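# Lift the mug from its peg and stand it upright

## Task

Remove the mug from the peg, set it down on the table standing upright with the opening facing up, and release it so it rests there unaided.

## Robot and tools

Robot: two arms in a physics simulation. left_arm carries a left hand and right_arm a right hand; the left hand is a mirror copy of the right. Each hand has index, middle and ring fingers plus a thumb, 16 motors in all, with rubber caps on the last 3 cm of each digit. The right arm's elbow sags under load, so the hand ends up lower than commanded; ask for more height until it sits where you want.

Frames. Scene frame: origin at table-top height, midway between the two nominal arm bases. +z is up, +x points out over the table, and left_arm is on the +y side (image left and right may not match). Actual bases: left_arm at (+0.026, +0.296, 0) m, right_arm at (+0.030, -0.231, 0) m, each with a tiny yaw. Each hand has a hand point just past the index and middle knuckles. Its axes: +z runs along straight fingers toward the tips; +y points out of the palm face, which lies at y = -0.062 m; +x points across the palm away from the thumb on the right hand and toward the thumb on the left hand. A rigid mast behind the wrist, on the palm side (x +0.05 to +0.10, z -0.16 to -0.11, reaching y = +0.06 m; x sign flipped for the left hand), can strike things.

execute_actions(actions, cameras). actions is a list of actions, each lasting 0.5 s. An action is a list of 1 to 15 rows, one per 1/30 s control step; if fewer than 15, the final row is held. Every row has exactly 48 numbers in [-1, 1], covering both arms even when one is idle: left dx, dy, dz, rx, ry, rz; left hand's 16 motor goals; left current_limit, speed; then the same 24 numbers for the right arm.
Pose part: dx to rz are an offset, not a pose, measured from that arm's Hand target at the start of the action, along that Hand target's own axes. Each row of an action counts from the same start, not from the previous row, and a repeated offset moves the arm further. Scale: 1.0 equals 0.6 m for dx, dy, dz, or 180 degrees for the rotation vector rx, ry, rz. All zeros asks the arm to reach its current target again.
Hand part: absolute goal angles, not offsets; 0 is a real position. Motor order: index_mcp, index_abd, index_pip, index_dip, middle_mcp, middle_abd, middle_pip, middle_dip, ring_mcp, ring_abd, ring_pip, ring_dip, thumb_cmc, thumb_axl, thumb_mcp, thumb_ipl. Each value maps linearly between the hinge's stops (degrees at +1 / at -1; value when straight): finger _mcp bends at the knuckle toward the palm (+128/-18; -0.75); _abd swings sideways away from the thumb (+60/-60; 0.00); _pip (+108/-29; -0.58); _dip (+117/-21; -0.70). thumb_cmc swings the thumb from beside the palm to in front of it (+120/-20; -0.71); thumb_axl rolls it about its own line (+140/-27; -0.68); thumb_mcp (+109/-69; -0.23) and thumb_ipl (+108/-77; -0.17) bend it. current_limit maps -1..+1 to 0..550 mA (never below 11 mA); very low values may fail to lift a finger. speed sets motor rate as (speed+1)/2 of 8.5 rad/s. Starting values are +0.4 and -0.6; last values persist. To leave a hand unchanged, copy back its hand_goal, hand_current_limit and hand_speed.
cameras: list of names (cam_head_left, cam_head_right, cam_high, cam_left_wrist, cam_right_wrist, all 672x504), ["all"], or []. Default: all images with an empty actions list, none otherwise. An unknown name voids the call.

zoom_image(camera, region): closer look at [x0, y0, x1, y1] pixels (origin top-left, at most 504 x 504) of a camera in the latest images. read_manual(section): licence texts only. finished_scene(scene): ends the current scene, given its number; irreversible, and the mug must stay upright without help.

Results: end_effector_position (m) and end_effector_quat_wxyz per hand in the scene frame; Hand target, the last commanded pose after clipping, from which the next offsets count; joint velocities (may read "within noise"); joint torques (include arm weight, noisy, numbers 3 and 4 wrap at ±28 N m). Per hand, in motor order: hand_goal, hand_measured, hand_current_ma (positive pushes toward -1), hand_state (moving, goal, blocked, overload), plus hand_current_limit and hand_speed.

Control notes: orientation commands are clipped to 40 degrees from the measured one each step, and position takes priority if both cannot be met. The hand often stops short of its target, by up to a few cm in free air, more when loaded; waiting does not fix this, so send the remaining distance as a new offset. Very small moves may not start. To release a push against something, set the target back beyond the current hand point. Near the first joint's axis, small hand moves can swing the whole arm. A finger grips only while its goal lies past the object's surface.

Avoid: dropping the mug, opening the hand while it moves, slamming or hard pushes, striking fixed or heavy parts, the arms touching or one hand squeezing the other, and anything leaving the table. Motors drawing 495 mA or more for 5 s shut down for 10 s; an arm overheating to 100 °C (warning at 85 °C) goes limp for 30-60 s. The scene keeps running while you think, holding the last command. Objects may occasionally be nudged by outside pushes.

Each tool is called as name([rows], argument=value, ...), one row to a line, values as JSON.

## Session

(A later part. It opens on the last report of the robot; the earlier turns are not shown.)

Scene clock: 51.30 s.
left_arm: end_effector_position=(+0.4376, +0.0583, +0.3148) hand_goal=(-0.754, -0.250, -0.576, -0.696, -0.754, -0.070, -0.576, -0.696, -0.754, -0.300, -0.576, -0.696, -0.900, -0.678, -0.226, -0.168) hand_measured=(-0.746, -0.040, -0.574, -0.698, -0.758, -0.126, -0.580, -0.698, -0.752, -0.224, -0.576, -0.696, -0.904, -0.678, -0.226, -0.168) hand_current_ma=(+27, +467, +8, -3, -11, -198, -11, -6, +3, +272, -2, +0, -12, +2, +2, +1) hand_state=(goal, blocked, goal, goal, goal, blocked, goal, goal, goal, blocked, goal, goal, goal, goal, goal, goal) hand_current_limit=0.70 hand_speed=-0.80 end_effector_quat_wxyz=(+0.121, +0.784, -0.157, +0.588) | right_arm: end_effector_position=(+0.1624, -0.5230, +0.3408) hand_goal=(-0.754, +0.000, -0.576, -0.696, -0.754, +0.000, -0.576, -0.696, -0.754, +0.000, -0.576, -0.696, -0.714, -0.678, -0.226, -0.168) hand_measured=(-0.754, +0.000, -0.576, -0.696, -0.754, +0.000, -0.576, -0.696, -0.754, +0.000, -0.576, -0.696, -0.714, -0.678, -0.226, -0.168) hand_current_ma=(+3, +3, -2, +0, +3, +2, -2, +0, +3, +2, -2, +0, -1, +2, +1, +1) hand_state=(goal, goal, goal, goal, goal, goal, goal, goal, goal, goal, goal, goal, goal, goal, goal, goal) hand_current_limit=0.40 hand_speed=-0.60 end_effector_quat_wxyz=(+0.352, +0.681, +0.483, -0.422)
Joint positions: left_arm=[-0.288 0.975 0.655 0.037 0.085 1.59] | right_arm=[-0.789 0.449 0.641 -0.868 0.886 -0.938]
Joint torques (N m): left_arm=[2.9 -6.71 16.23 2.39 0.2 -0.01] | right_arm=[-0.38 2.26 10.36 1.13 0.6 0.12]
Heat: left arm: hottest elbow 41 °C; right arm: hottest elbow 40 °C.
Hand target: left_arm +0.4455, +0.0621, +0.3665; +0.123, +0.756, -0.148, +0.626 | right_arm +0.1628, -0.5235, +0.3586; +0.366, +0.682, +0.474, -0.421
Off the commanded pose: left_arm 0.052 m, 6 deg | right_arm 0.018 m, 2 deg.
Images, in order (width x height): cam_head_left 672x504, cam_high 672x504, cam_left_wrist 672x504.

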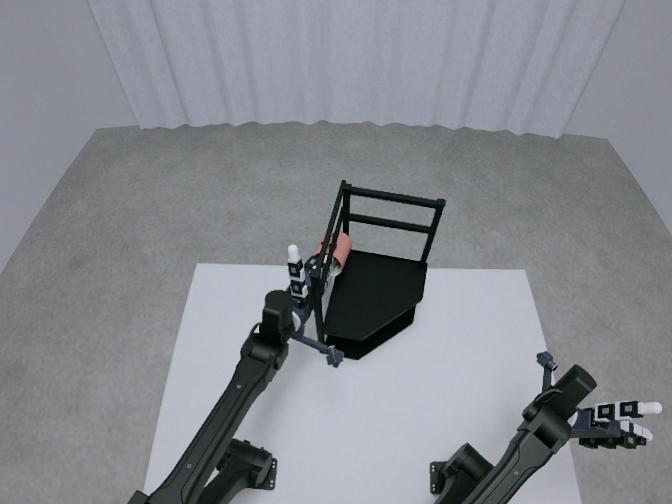

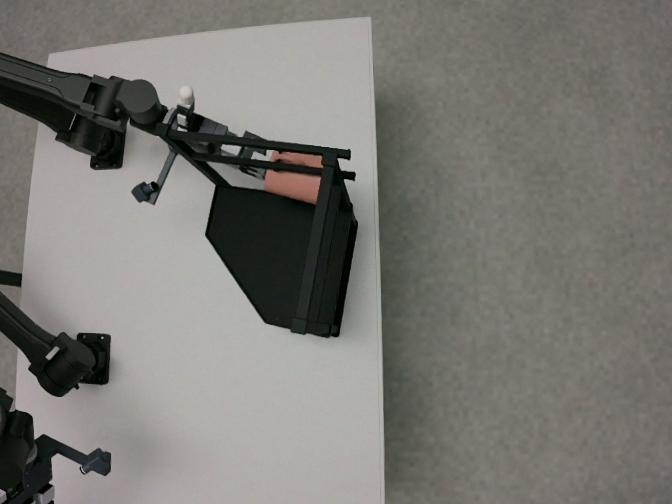

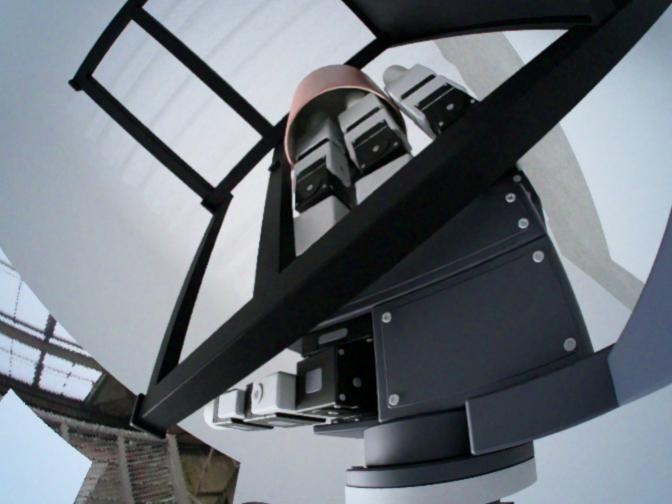

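execute_actions([
  [[0,0,0,0,0.03,0,-0.754,-0.25,-0.576,-0.696,-0.754,-0.08,-0.576,-0.696,-0.754,-0.4,-0.576,-0.696,-0.9,-0.678,-0.226,-0.168,0.7,-0.8,0,0,0,0,0,0,-0.754,0,-0.576,-0.696,-0.754,0,-0.576,-0.696,-0.754,0,-0.576,-0.696,-0.714,-0.678,-0.226,-0.168,0.4,-0.6]],
], cameras=["cam_left_wrist","cam_head_left","cam_high"])

zoom_image(camera="cam_left_wrist", region=[200, 0, 500, 240])

zoom_image(camera="cam_high", region=[240, 120, 340, 200])

zoom_image(camera="cam_head_left", region=[270, 220, 370, 310])

Scene clock: 52.60 s.
left_arm: end_effector_position=(+0.4373, +0.0583, +0.3141) hand_goal=(-0.754, -0.250, -0.576, -0.696, -0.754, -0.080, -0.576, -0.696, -0.754, -0.400, -0.576, -0.696, -0.900, -0.678, -0.226, -0.168) hand_measured=(-0.754, -0.058, -0.578, -0.698, -0.756, -0.136, -0.578, -0.698, -0.750, -0.238, -0.576, -0.696, -0.904, -0.678, -0.226, -0.168) hand_current_ma=(+1, +467, -3, -3, -8, -194, -7, -6, +11, +467, -1, +0, -12, +2, +2, +1) hand_state=(goal, blocked, goal, goal, goal, blocked, goal, goal, goal, blocked, goal, goal, goal, goal, goal, goal) hand_current_limit=0.70 hand_speed=-0.80 end_effector_quat_wxyz=(+0.124, +0.768, -0.155, +0.609) | right_arm: end_effector_position=(+0.1624, -0.5230, +0.3408) hand_goal=(-0.754, +0.000, -0.576, -0.696, -0.754, +0.000, -0.576, -0.696, -0.754, +0.000, -0.576, -0.696, -0.714, -0.678, -0.226, -0.168) hand_measured=(-0.754, +0.000, -0.576, -0.696, -0.754, +0.000, -0.576, -0.696, -0.754, +0.000, -0.576, -0.696, -0.714, -0.678, -0.226, -0.168) hand_current_ma=(+3, +3, -2, +0, +3, +2, -2, +0, +3, +2, -2, +0, -1, +2, +1, +1) hand_state=(goal, goal, goal, goal, goal, goal, goal, goal, goal, goal, goal, goal, goal, goal, goal, goal) hand_current_limit=0.40 hand_speed=-0.60 end_effector_quat_wxyz=(+0.352, +0.681, +0.483, -0.422)
Joint positions: left_arm=[-0.288 0.983 0.622 0.132 0.085 1.59] | right_arm=[-0.789 0.449 0.641 -0.868 0.886 -0.938]
Joint torques (N m): left_arm=[2.84 -6.71 14.31 4.67 0.27 -0.08] | right_arm=[0.09 1.73 10.5 1.18 0.62 0.09]
Heat: left arm: hottest elbow 41 °C; right arm: hottest elbow 40 °C.
Hand target: left_arm +0.4455, +0.0621, +0.3665; +0.130, +0.725, -0.142, +0.661 | right_arm +0.1628, -0.5235, +0.3586; +0.366, +0.682, +0.474, -0.421
Off the commanded pose: left_arm 0.053 m, 8 deg | right_arm 0.018 m, 2 deg.
Images, in order (width x height): cam_head_left 672x504, cam_high 672x504, cam_left_wrist 672x504.

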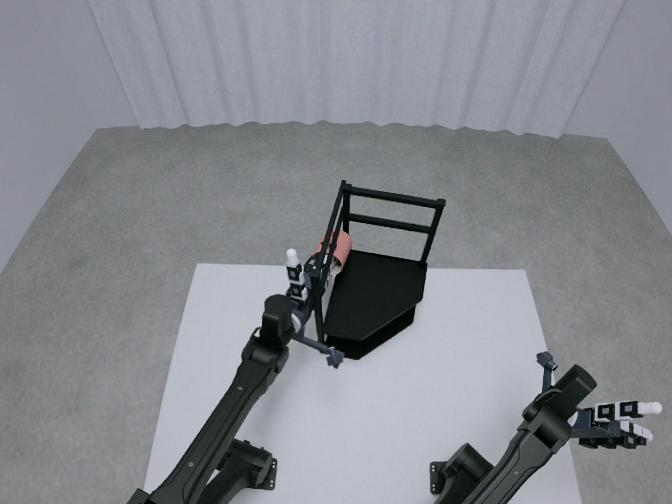

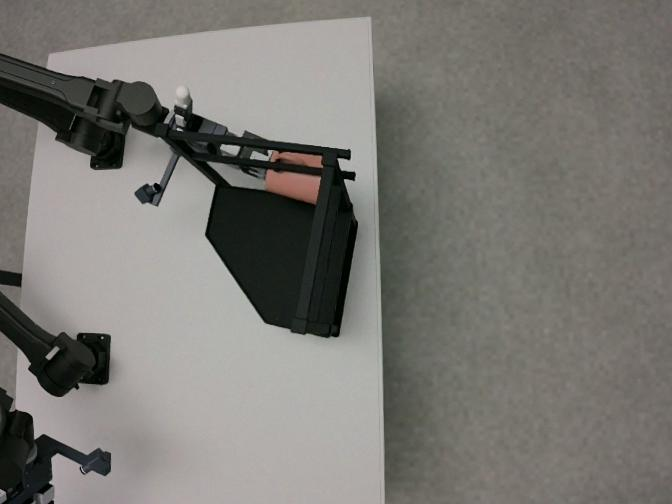

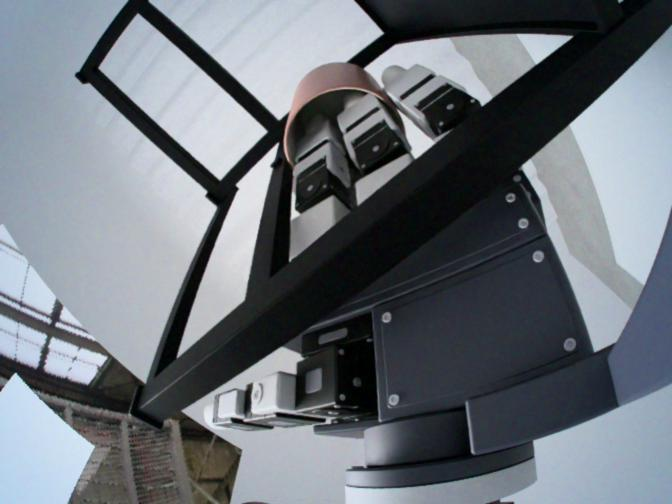

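Scaled by 1.680 from the camera's 672x504 image, which has a finer 960x720 frame.

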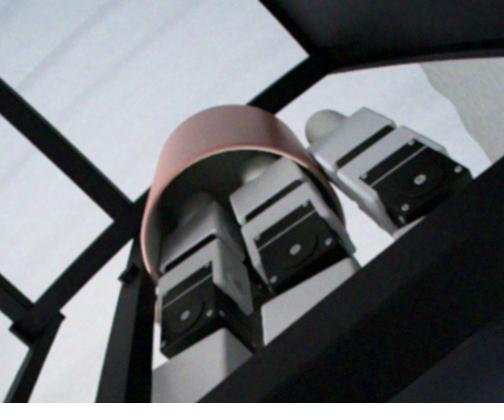

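Scaled by 5.040.

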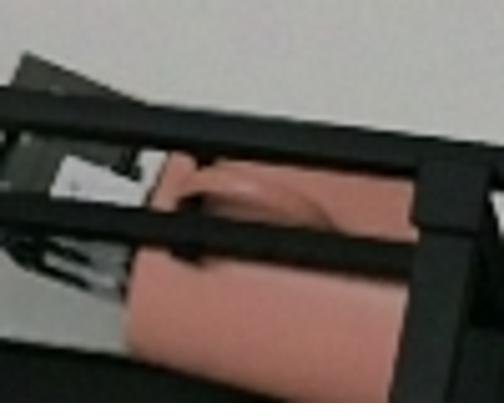

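Scaled by 5.040.

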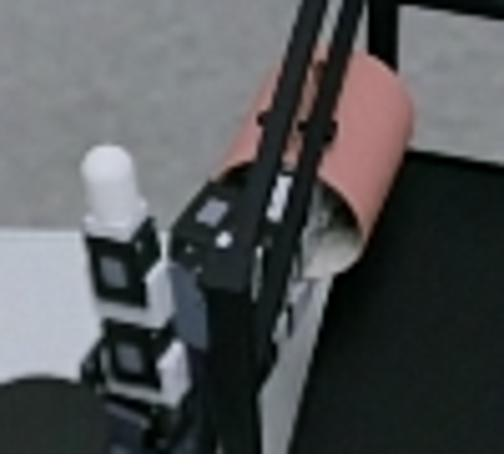

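execute_actions([
  [[0,0,0,0,0.03,0,-0.754,-0.25,-0.576,-0.696,-0.754,-0.1,-0.576,-0.696,-0.754,-0.4,-0.576,-0.696,-0.9,-0.678,-0.226,-0.168,0.7,-0.8,0,0,0,0,0,0,-0.754,0,-0.576,-0.696,-0.754,0,-0.576,-0.696,-0.754,0,-0.576,-0.696,-0.714,-0.678,-0.226,-0.168,0.4,-0.6]],
], cameras=["cam_left_wrist","cam_head_left","cam_high"])

zoom_image(camera="cam_left_wrist", region=[200, 0, 500, 240])

zoom_image(camera="cam_high", region=[240, 120, 340, 200])

zoom_image(camera="cam_head_left", region=[270, 220, 370, 310])

Scene clock: 53.93 s.
left_arm: end_effector_position=(+0.4385, +0.0585, +0.3090) hand_goal=(-0.754, -0.250, -0.576, -0.696, -0.754, -0.100, -0.576, -0.696, -0.754, -0.400, -0.576, -0.696, -0.900, -0.678, -0.226, -0.168) hand_measured=(-0.756, -0.064, -0.578, -0.698, -0.756, -0.144, -0.578, -0.698, -0.750, -0.244, -0.576, -0.696, -0.904, -0.678, -0.226, -0.168) hand_current_ma=(-7, +467, -5, -5, -3, -147, -4, -6, +15, +467, +0, +0, -12, +2, +2, +1) hand_state=(goal, blocked, goal, goal, goal, blocked, goal, goal, goal, blocked, goal, goal, goal, goal, goal, goal) hand_current_limit=0.70 hand_speed=-0.80 end_effector_quat_wxyz=(+0.128, +0.742, -0.150, +0.641) | right_arm: end_effector_position=(+0.1624, -0.5230, +0.3408) hand_goal=(-0.754, +0.000, -0.576, -0.696, -0.754, +0.000, -0.576, -0.696, -0.754, +0.000, -0.576, -0.696, -0.714, -0.678, -0.226, -0.168) hand_measured=(-0.754, +0.000, -0.576, -0.696, -0.754, +0.000, -0.576, -0.696, -0.754, +0.000, -0.576, -0.696, -0.714, -0.678, -0.226, -0.168) hand_current_ma=(+3, +3, -2, +0, +3, +2, -2, +0, +3, +2, -2, +0, -1, +2, +1, +1) hand_state=(goal, goal, goal, goal, goal, goal, goal, goal, goal, goal, goal, goal, goal, goal, goal, goal) hand_current_limit=0.40 hand_speed=-0.60 end_effector_quat_wxyz=(+0.352, +0.681, +0.483, -0.422)
Joint positions: left_arm=[-0.287 1.016 0.569 0.3 0.085 1.586] | right_arm=[-0.789 0.449 0.641 -0.868 0.886 -0.938]
Joint torques (N m): left_arm=[2.61 -6.89 14.38 4.89 0.28 -0.15] | right_arm=[-0.56 2.02 10.44 1.31 0.55 0.09]
Heat: left arm: hottest elbow 41 °C; right arm: hottest elbow 40 °C.
Hand target: left_arm +0.4455, +0.0620, +0.3665; +0.136, +0.693, -0.136, +0.694 | right_arm +0.1628, -0.5235, +0.3586; +0.366, +0.682, +0.474, -0.421
Off the commanded pose: left_arm 0.058 m, 9 deg | right_arm 0.018 m, 2 deg.
Images, in order (width x height): cam_head_left 672x504, cam_high 672x504, cam_left_wrist 672x504.

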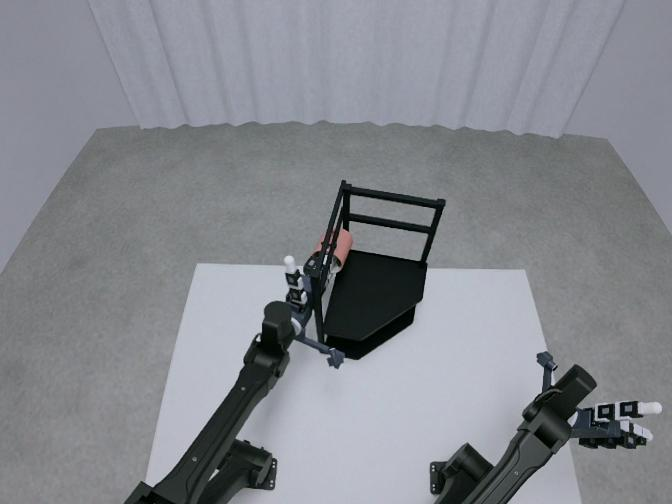

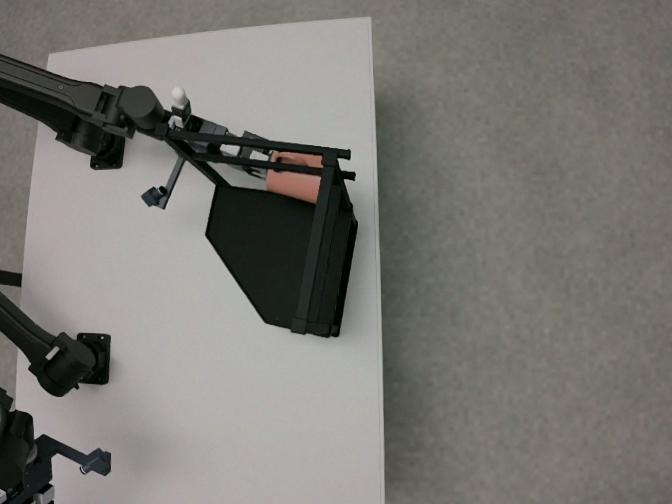

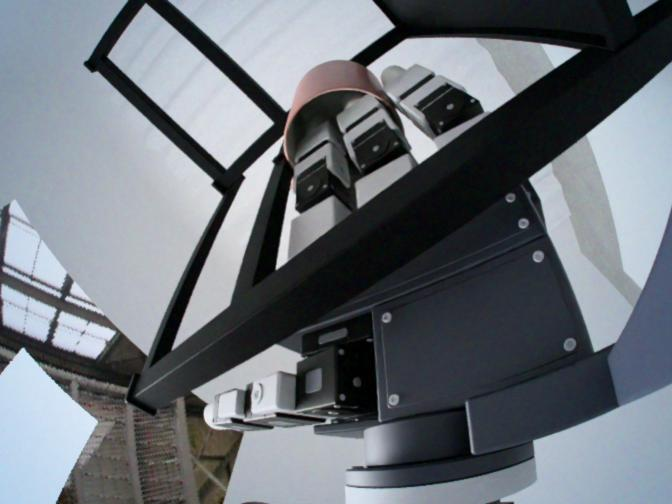

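Scaled by 1.680 from the camera's 672x504 image, which has a finer 960x720 frame.

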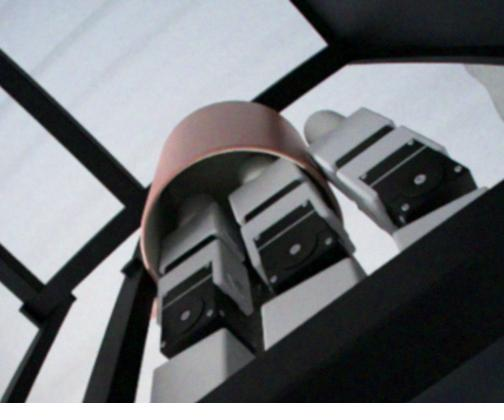

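Scaled by 5.040.

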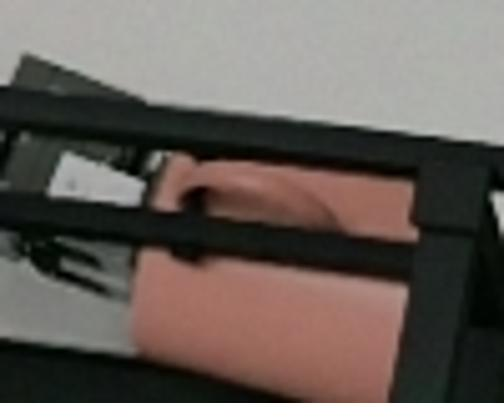

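Scaled by 5.040.

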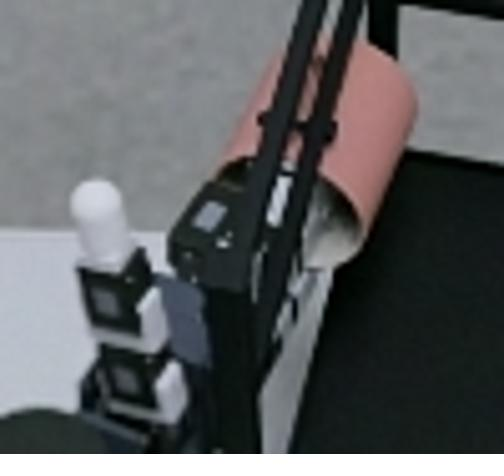

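execute_actions([
  [[0.004,-0.0327,-0.0062,0,0,0,-0.754,-0.25,-0.576,-0.696,-0.754,-0.1,-0.576,-0.696,-0.754,-0.4,-0.576,-0.696,-0.9,-0.678,-0.226,-0.168,0.7,-0.8,0,0,0,0,0,0,-0.754,0,-0.576,-0.696,-0.754,0,-0.576,-0.696,-0.754,0,-0.576,-0.696,-0.714,-0.678,-0.226,-0.168,0.4,-0.6]],
], cameras=["cam_left_wrist","cam_head_left","cam_high"])

zoom_image(camera="cam_left_wrist", region=[200, 0, 500, 240])

zoom_image(camera="cam_high", region=[240, 120, 340, 200])

zoom_image(camera="cam_head_left", region=[270, 220, 370, 310])

Scene clock: 56.03 s.
left_arm: end_effector_position=(+0.4408, +0.0722, +0.3111) hand_goal=(-0.754, -0.250, -0.576, -0.696, -0.754, -0.100, -0.576, -0.696, -0.754, -0.400, -0.576, -0.696, -0.900, -0.678, -0.226, -0.168) hand_measured=(-0.742, -0.068, -0.572, -0.698, -0.744, -0.144, -0.572, -0.698, -0.758, -0.246, -0.578, -0.696, -0.904, -0.678, -0.226, -0.168) hand_current_ma=(+45, +467, +12, -5, +33, -148, +12, -6, -13, +467, -5, +0, -12, +2, +2, +1) hand_state=(goal, blocked, goal, goal, goal, blocked, goal, goal, goal, blocked, goal, goal, goal, goal, goal, goal) hand_current_limit=0.70 hand_speed=-0.80 end_effector_quat_wxyz=(+0.137, +0.740, -0.152, +0.641) | right_arm: end_effector_position=(+0.1624, -0.5230, +0.3408) hand_goal=(-0.754, +0.000, -0.576, -0.696, -0.754, +0.000, -0.576, -0.696, -0.754, +0.000, -0.576, -0.696, -0.714, -0.678, -0.226, -0.168) hand_measured=(-0.754, +0.000, -0.576, -0.696, -0.754, +0.000, -0.576, -0.696, -0.754, +0.000, -0.576, -0.696, -0.714, -0.678, -0.226, -0.168) hand_current_ma=(+3, +3, -2, +0, +3, +2, -2, +0, +3, +2, -2, +0, -1, +2, +1, +1) hand_state=(goal, goal, goal, goal, goal, goal, goal, goal, goal, goal, goal, goal, goal, goal, goal, goal) hand_current_limit=0.40 hand_speed=-0.60 end_effector_quat_wxyz=(+0.352, +0.681, +0.483, -0.422)
Joint positions: left_arm=[-0.233 1.016 0.569 0.304 0.156 1.586] | right_arm=[-0.789 0.449 0.641 -0.868 0.886 -0.938]
Joint torques (N m): left_arm=[3.31 -6.71 14.49 4.53 0.07 -0.13] | right_arm=[-0.38 2.26 10.35 1.35 0.58 0.08]
Heat: left arm: hottest elbow 41 °C; right arm: hottest elbow 40 °C.
Hand target: left_arm +0.4494, +0.0817, +0.3690; +0.136, +0.693, -0.136, +0.695 | right_arm +0.1628, -0.5235, +0.3586; +0.366, +0.682, +0.474, -0.421
Off the commanded pose: left_arm 0.059 m, 8 deg | right_arm 0.018 m, 2 deg.
Images, in order (width x height): cam_head_left 672x504, cam_high 672x504, cam_left_wrist 672x504.

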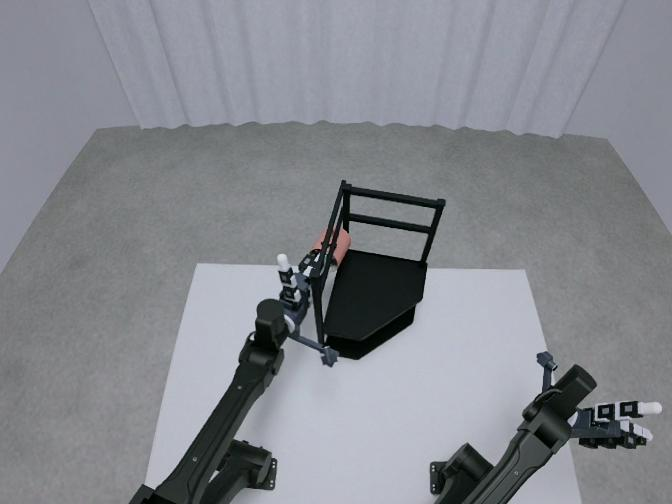

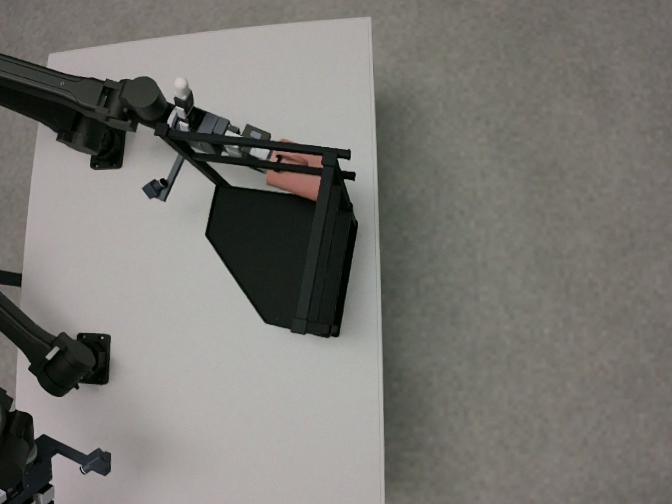

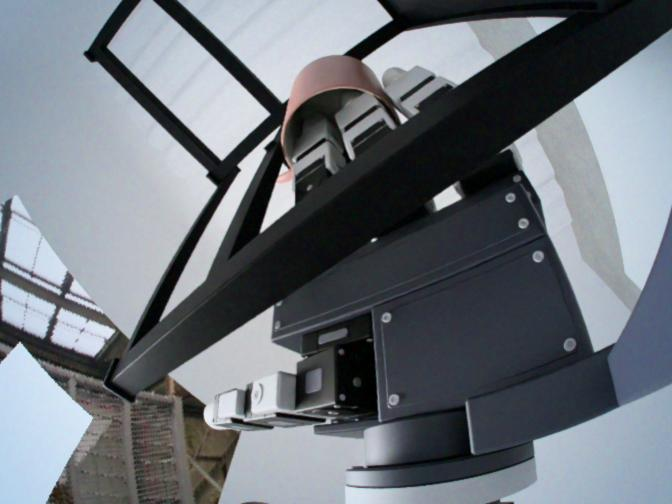

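Scaled by 1.680 from the camera's 672x504 image, which has a finer 960x720 frame.

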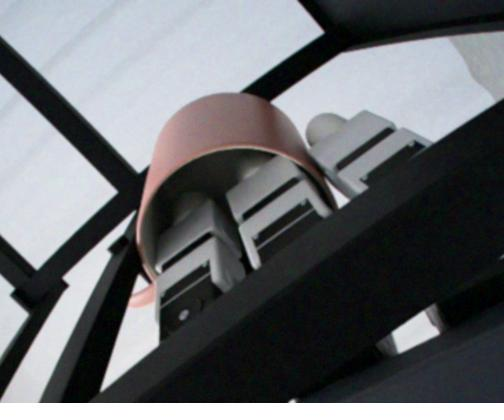

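Scaled by 5.040.

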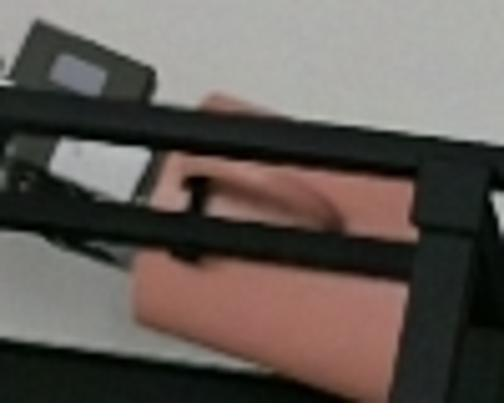

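Scaled by 5.040.

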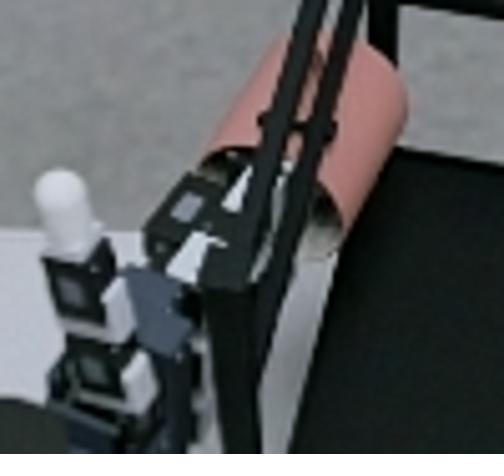

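execute_actions([
  [[0.004,-0.0327,-0.0062,0,0,0,-0.754,-0.25,-0.576,-0.696,-0.754,-0.1,-0.576,-0.696,-0.754,-0.4,-0.576,-0.696,-0.9,-0.678,-0.226,-0.168,0.7,-0.8,0,0,0,0,0,0,-0.754,0,-0.576,-0.696,-0.754,0,-0.576,-0.696,-0.754,0,-0.576,-0.696,-0.714,-0.678,-0.226,-0.168,0.4,-0.6]],
], cameras=["cam_left_wrist","cam_head_left","cam_high"])

zoom_image(camera="cam_left_wrist", region=[200, 0, 500, 240])

zoom_image(camera="cam_high", region=[240, 120, 340, 200])

zoom_image(camera="cam_head_left", region=[270, 220, 370, 310])

Scene clock: 57.23 s.
left_arm: end_effector_position=(+0.4405, +0.0845, +0.3125) hand_goal=(-0.754, -0.250, -0.576, -0.696, -0.754, -0.100, -0.576, -0.696, -0.754, -0.400, -0.576, -0.696, -0.900, -0.678, -0.226, -0.168) hand_measured=(-0.730, -0.068, -0.566, -0.696, -0.736, -0.152, -0.566, -0.698, -0.750, -0.246, -0.576, -0.696, -0.904, -0.678, -0.226, -0.168) hand_current_ma=(+92, +467, +34, -1, +65, -183, +34, -6, +9, +467, +1, +0, -12, +2, +2, +1) hand_state=(blocked, blocked, goal, goal, goal, blocked, goal, goal, goal, blocked, goal, goal, goal, goal, goal, goal) hand_current_limit=0.70 hand_speed=-0.80 end_effector_quat_wxyz=(+0.147, +0.737, -0.160, +0.640) | right_arm: end_effector_position=(+0.1624, -0.5230, +0.3408) hand_goal=(-0.754, +0.000, -0.576, -0.696, -0.754, +0.000, -0.576, -0.696, -0.754, +0.000, -0.576, -0.696, -0.714, -0.678, -0.226, -0.168) hand_measured=(-0.754, +0.000, -0.576, -0.696, -0.754, +0.000, -0.576, -0.696, -0.754, +0.000, -0.576, -0.696, -0.714, -0.678, -0.226, -0.168) hand_current_ma=(+3, +3, -2, +0, +3, +2, -2, +0, +3, +2, -2, +0, -1, +2, +1, +1) hand_state=(goal, goal, goal, goal, goal, goal, goal, goal, goal, goal, goal, goal, goal, goal, goal, goal) hand_current_limit=0.40 hand_speed=-0.60 end_effector_quat_wxyz=(+0.352, +0.681, +0.483, -0.422)
Joint positions: left_arm=[-0.18 1.015 0.569 0.304 0.233 1.592] | right_arm=[-0.789 0.449 0.641 -0.868 0.886 -0.938]
Joint torques (N m): left_arm=[4.72 -7.47 14.72 4.21 -0.49 -0.19] | right_arm=[-0.62 1.67 10.35 1.29 0.56 0.08]
Heat: left arm: hottest elbow 42 °C; right arm: hottest elbow 40 °C.
Hand target: left_arm +0.4534, +0.1013, +0.3714; +0.137, +0.693, -0.136, +0.695 | right_arm +0.1628, -0.5235, +0.3586; +0.366, +0.682, +0.474, -0.421
Off the commanded pose: left_arm 0.063 m, 9 deg | right_arm 0.018 m, 2 deg.
Images, in order (width x height): cam_head_left 672x504, cam_high 672x504, cam_left_wrist 672x504.

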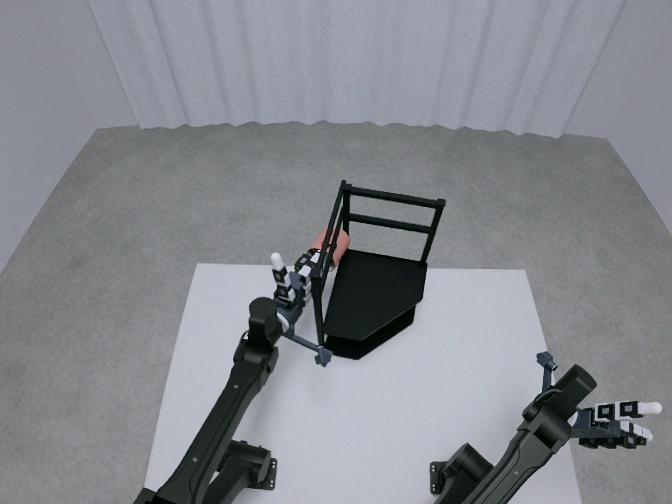

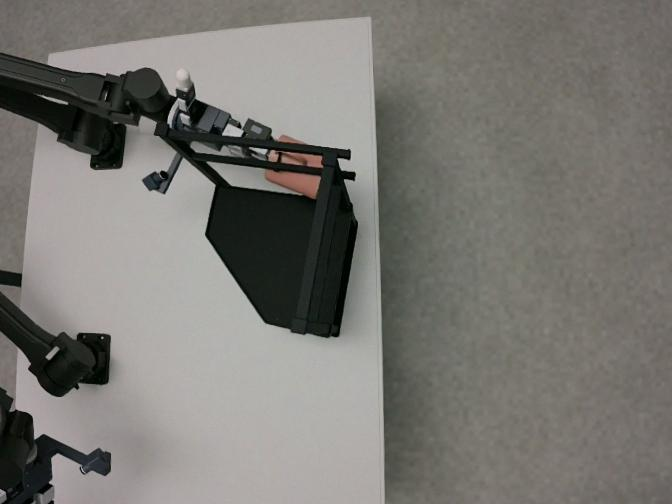

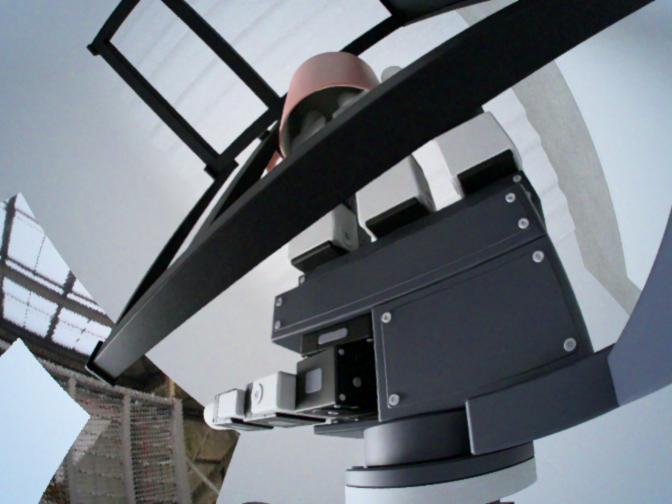

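Scaled by 1.680 from the camera's 672x504 image, which has a finer 960x720 frame.

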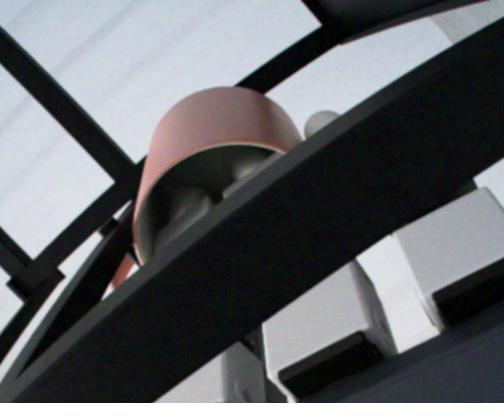

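Scaled by 5.040.

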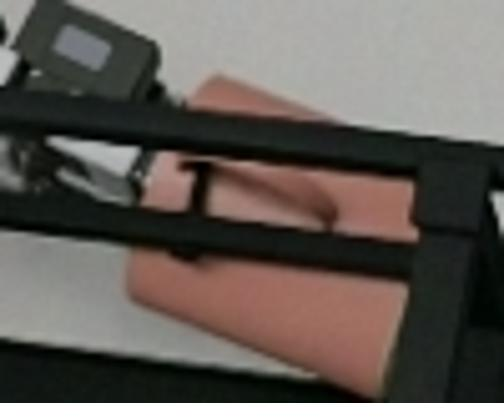

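Scaled by 5.040.

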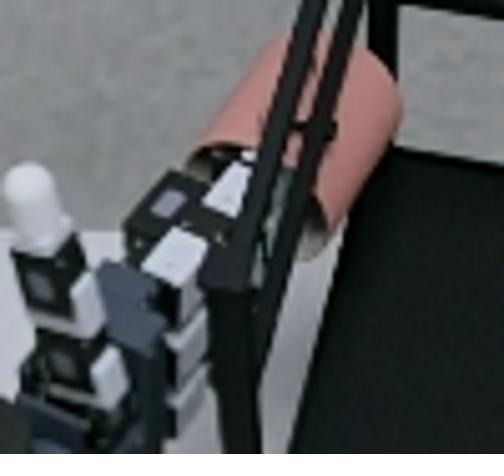

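execute_actions([
  [[0.0,-0.0327,-0.0062,0,0,0,-0.754,-0.25,-0.576,-0.696,-0.754,-0.1,-0.576,-0.696,-0.754,-0.4,-0.576,-0.696,-0.9,-0.678,-0.226,-0.168,0.7,-0.8,0,0,0,0,0,0,-0.754,0,-0.576,-0.696,-0.754,0,-0.576,-0.696,-0.754,0,-0.576,-0.696,-0.714,-0.678,-0.226,-0.168,0.4,-0.6]],
], cameras=["cam_left_wrist","cam_head_left","cam_high"])

zoom_image(camera="cam_left_wrist", region=[200, 0, 500, 240])

zoom_image(camera="cam_high", region=[240, 120, 340, 200])

zoom_image(camera="cam_head_left", region=[270, 220, 370, 310])

Scene clock: 58.47 s.
left_arm: end_effector_position=(+0.4527, +0.1202, +0.3162) hand_goal=(-0.754, -0.250, -0.576, -0.696, -0.754, -0.100, -0.576, -0.696, -0.754, -0.400, -0.576, -0.696, -0.900, -0.678, -0.226, -0.168) hand_measured=(-0.760, -0.086, -0.580, -0.698, -0.752, -0.156, -0.574, -0.696, -0.756, -0.246, -0.576, -0.694, -0.904, -0.678, -0.226, -0.168) hand_current_ma=(-22, +467, -14, -3, +3, -195, +5, -2, -4, +467, +0, +3, -12, +2, +2, +1) hand_state=(goal, blocked, goal, goal, goal, blocked, goal, goal, goal, blocked, goal, goal, goal, goal, goal, goal) hand_current_limit=0.70 hand_speed=-0.80 end_effector_quat_wxyz=(+0.135, +0.738, -0.137, +0.647) | right_arm: end_effector_position=(+0.1624, -0.5230, +0.3408) hand_goal=(-0.754, +0.000, -0.576, -0.696, -0.754, +0.000, -0.576, -0.696, -0.754, +0.000, -0.576, -0.696, -0.714, -0.678, -0.226, -0.168) hand_measured=(-0.754, +0.000, -0.576, -0.696, -0.754, +0.000, -0.576, -0.696, -0.754, +0.000, -0.576, -0.696, -0.714, -0.678, -0.226, -0.168) hand_current_ma=(+3, +3, -2, +0, +3, +2, -2, +0, +3, +2, -2, +0, -1, +2, +1, +1) hand_state=(goal, goal, goal, goal, goal, goal, goal, goal, goal, goal, goal, goal, goal, goal, goal, goal) hand_current_limit=0.40 hand_speed=-0.60 end_effector_quat_wxyz=(+0.352, +0.681, +0.483, -0.422)
Joint positions: left_arm=[-0.08 1.014 0.569 0.313 0.282 1.585] | right_arm=[-0.789 0.449 0.641 -0.868 0.886 -0.938]
Joint torques (N m): left_arm=[1.73 -6.77 15.08 3.93 0.33 -0.09] | right_arm=[-0.56 1.96 10.45 1.17 0.57 0.11]
Heat: left arm: hottest elbow 42 °C; right arm: hottest elbow 41 °C.
Hand target: left_arm +0.4574, +0.1208, +0.3713; +0.136, +0.693, -0.136, +0.695 | right_arm +0.1628, -0.5235, +0.3586; +0.366, +0.682, +0.474, -0.421
Off the commanded pose: left_arm 0.055 m, 7 deg | right_arm 0.018 m, 2 deg.
Images, in order (width x height): cam_head_left 672x504, cam_high 672x504, cam_left_wrist 672x504.

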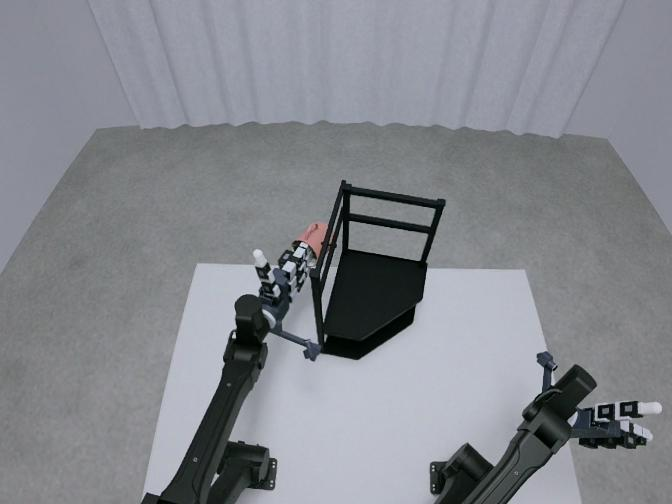

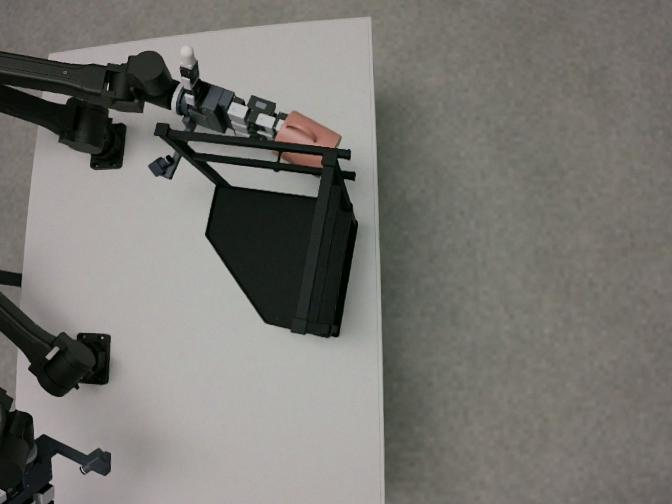

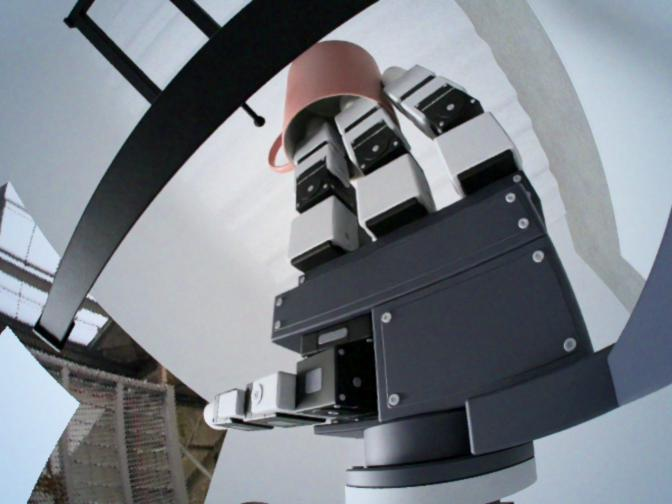

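Scaled by 1.680 from the camera's 672x504 image, which has a finer 960x720 frame.

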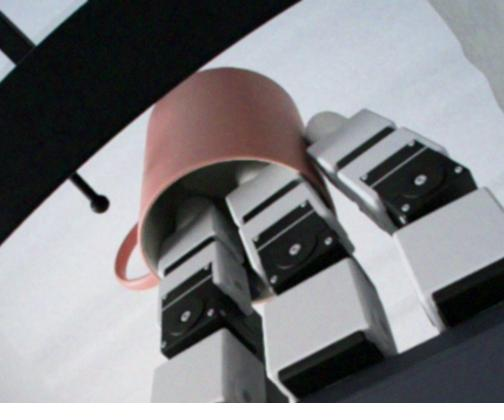

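Scaled by 5.040.

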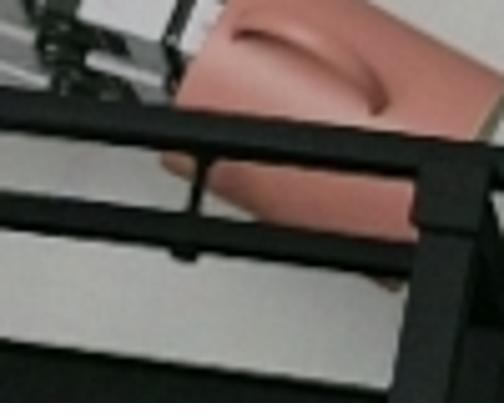

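Scaled by 5.040.

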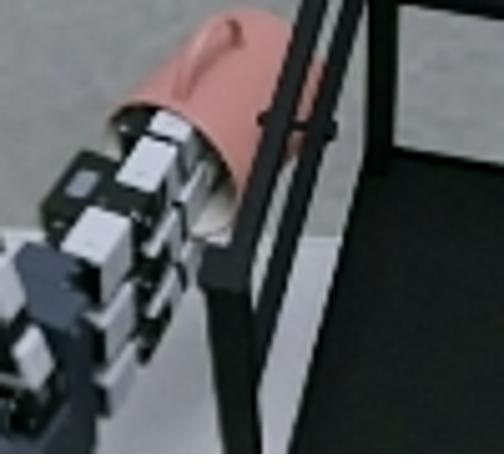

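execute_actions([
  [[0,-0.046,-0.0188,0,0,0,-0.754,-0.25,-0.576,-0.696,-0.754,-0.1,-0.576,-0.696,-0.754,-0.4,-0.576,-0.696,-0.9,-0.678,-0.226,-0.168,0.7,-0.8,0,0,0,0,0,0,-0.754,0,-0.576,-0.696,-0.754,0,-0.576,-0.696,-0.754,0,-0.576,-0.696,-0.714,-0.678,-0.226,-0.168,0.4,-0.6]],
  [[0,-0.035,-0.0683,0.0306,0,0,-0.754,-0.25,-0.576,-0.696,-0.754,-0.1,-0.576,-0.696,-0.754,-0.4,-0.576,-0.696,-0.9,-0.678,-0.226,-0.168,0.7,-0.8,0,0,0,0,0,0,-0.754,0,-0.576,-0.696,-0.754,0,-0.576,-0.696,-0.754,0,-0.576,-0.696,-0.714,-0.678,-0.226,-0.168,0.4,-0.6]],
], cameras=["cam_left_wrist","cam_head_left","cam_high"])

zoom_image(camera="cam_left_wrist", region=[200, 0, 500, 240])

zoom_image(camera="cam_head_left", region=[240, 200, 360, 310])

Scene clock: 62.23 s.
left_arm: end_effector_position=(+0.4279, +0.1816, +0.3496) hand_goal=(-0.754, -0.250, -0.576, -0.696, -0.754, -0.100, -0.576, -0.696, -0.754, -0.400, -0.576, -0.696, -0.900, -0.678, -0.226, -0.168) hand_measured=(-0.758, -0.088, -0.580, -0.698, -0.752, -0.158, -0.574, -0.696, -0.754, -0.246, -0.576, -0.696, -0.904, -0.678, -0.226, -0.168) hand_current_ma=(-14, +467, -10, -3, +8, -200, +8, -1, +1, +467, +2, +2, -12, +2, +2, +1) hand_state=(goal, blocked, goal, goal, goal, blocked, goal, goal, goal, blocked, goal, goal, goal, goal, goal, goal) hand_current_limit=0.70 hand_speed=-0.80 end_effector_quat_wxyz=(+0.104, +0.714, -0.106, +0.684) | right_arm: end_effector_position=(+0.1624, -0.5230, +0.3408) hand_goal=(-0.754, +0.000, -0.576, -0.696, -0.754, +0.000, -0.576, -0.696, -0.754, +0.000, -0.576, -0.696, -0.714, -0.678, -0.226, -0.168) hand_measured=(-0.754, +0.000, -0.576, -0.696, -0.754, +0.000, -0.576, -0.696, -0.754, +0.000, -0.576, -0.696, -0.714, -0.678, -0.226, -0.168) hand_current_ma=(+3, +3, -2, +0, +3, +2, -2, +0, +3, +2, -2, +0, -1, +2, +1, +1) hand_state=(goal, goal, goal, goal, goal, goal, goal, goal, goal, goal, goal, goal, goal, goal, goal, goal) hand_current_limit=0.40 hand_speed=-0.60 end_effector_quat_wxyz=(+0.352, +0.681, +0.483, -0.422)
Joint positions: left_arm=[0.093 0.856 0.526 0.285 0.366 1.583] | right_arm=[-0.789 0.449 0.641 -0.868 0.886 -0.938]
Joint torques (N m): left_arm=[2.49 -4.25 12.88 2.3 0.33 -0.12] | right_arm=[0.15 1.49 10.37 1.39 0.53 0.1]
Heat: left arm: hottest elbow 42 °C; right arm: hottest elbow 41 °C.
Hand target: left_arm +0.4273, +0.1855, +0.3710; +0.103, +0.699, -0.102, +0.700 | right_arm +0.1628, -0.5235, +0.3586; +0.366, +0.682, +0.474, -0.421
Off the commanded pose: left_arm 0.022 m, 3 deg | right_arm 0.018 m, 2 deg.
Images, in order (width x height): cam_head_left 672x504, cam_high 672x504, cam_left_wrist 672x504.

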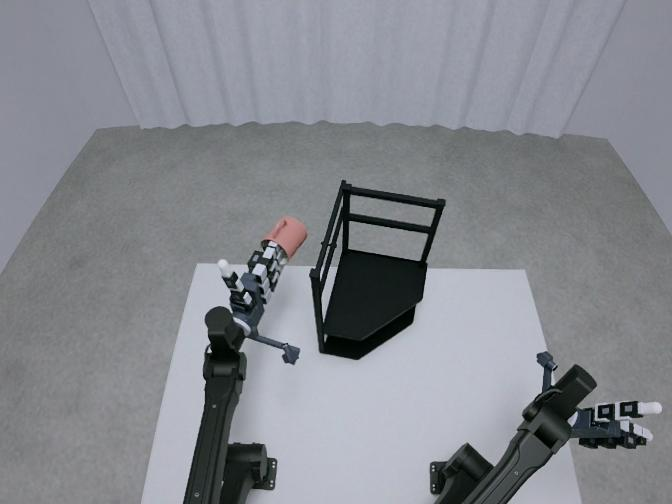

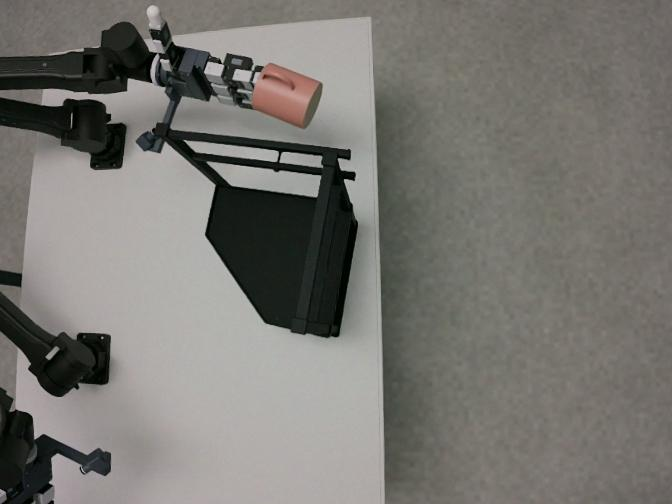

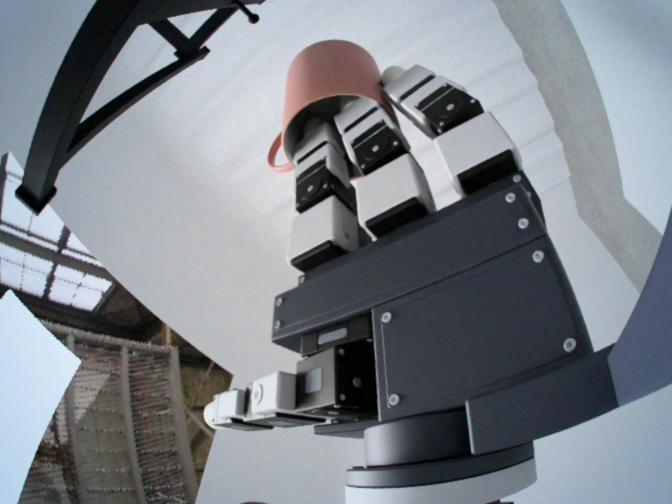

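Scaled by 1.680 from the camera's 672x504 image, which has a finer 960x720 frame.

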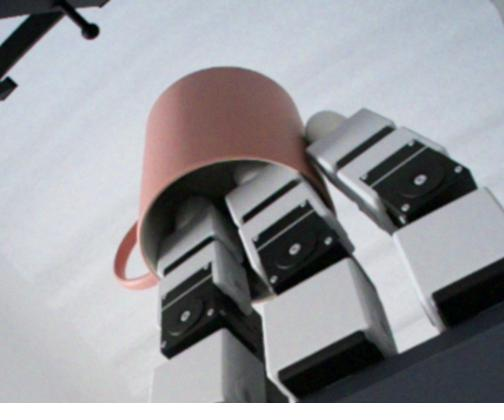

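Scaled by 4.200.

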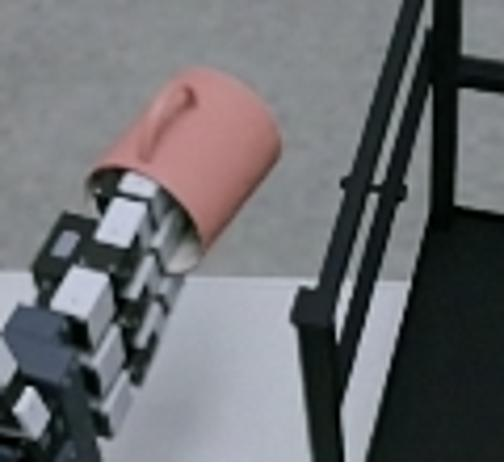

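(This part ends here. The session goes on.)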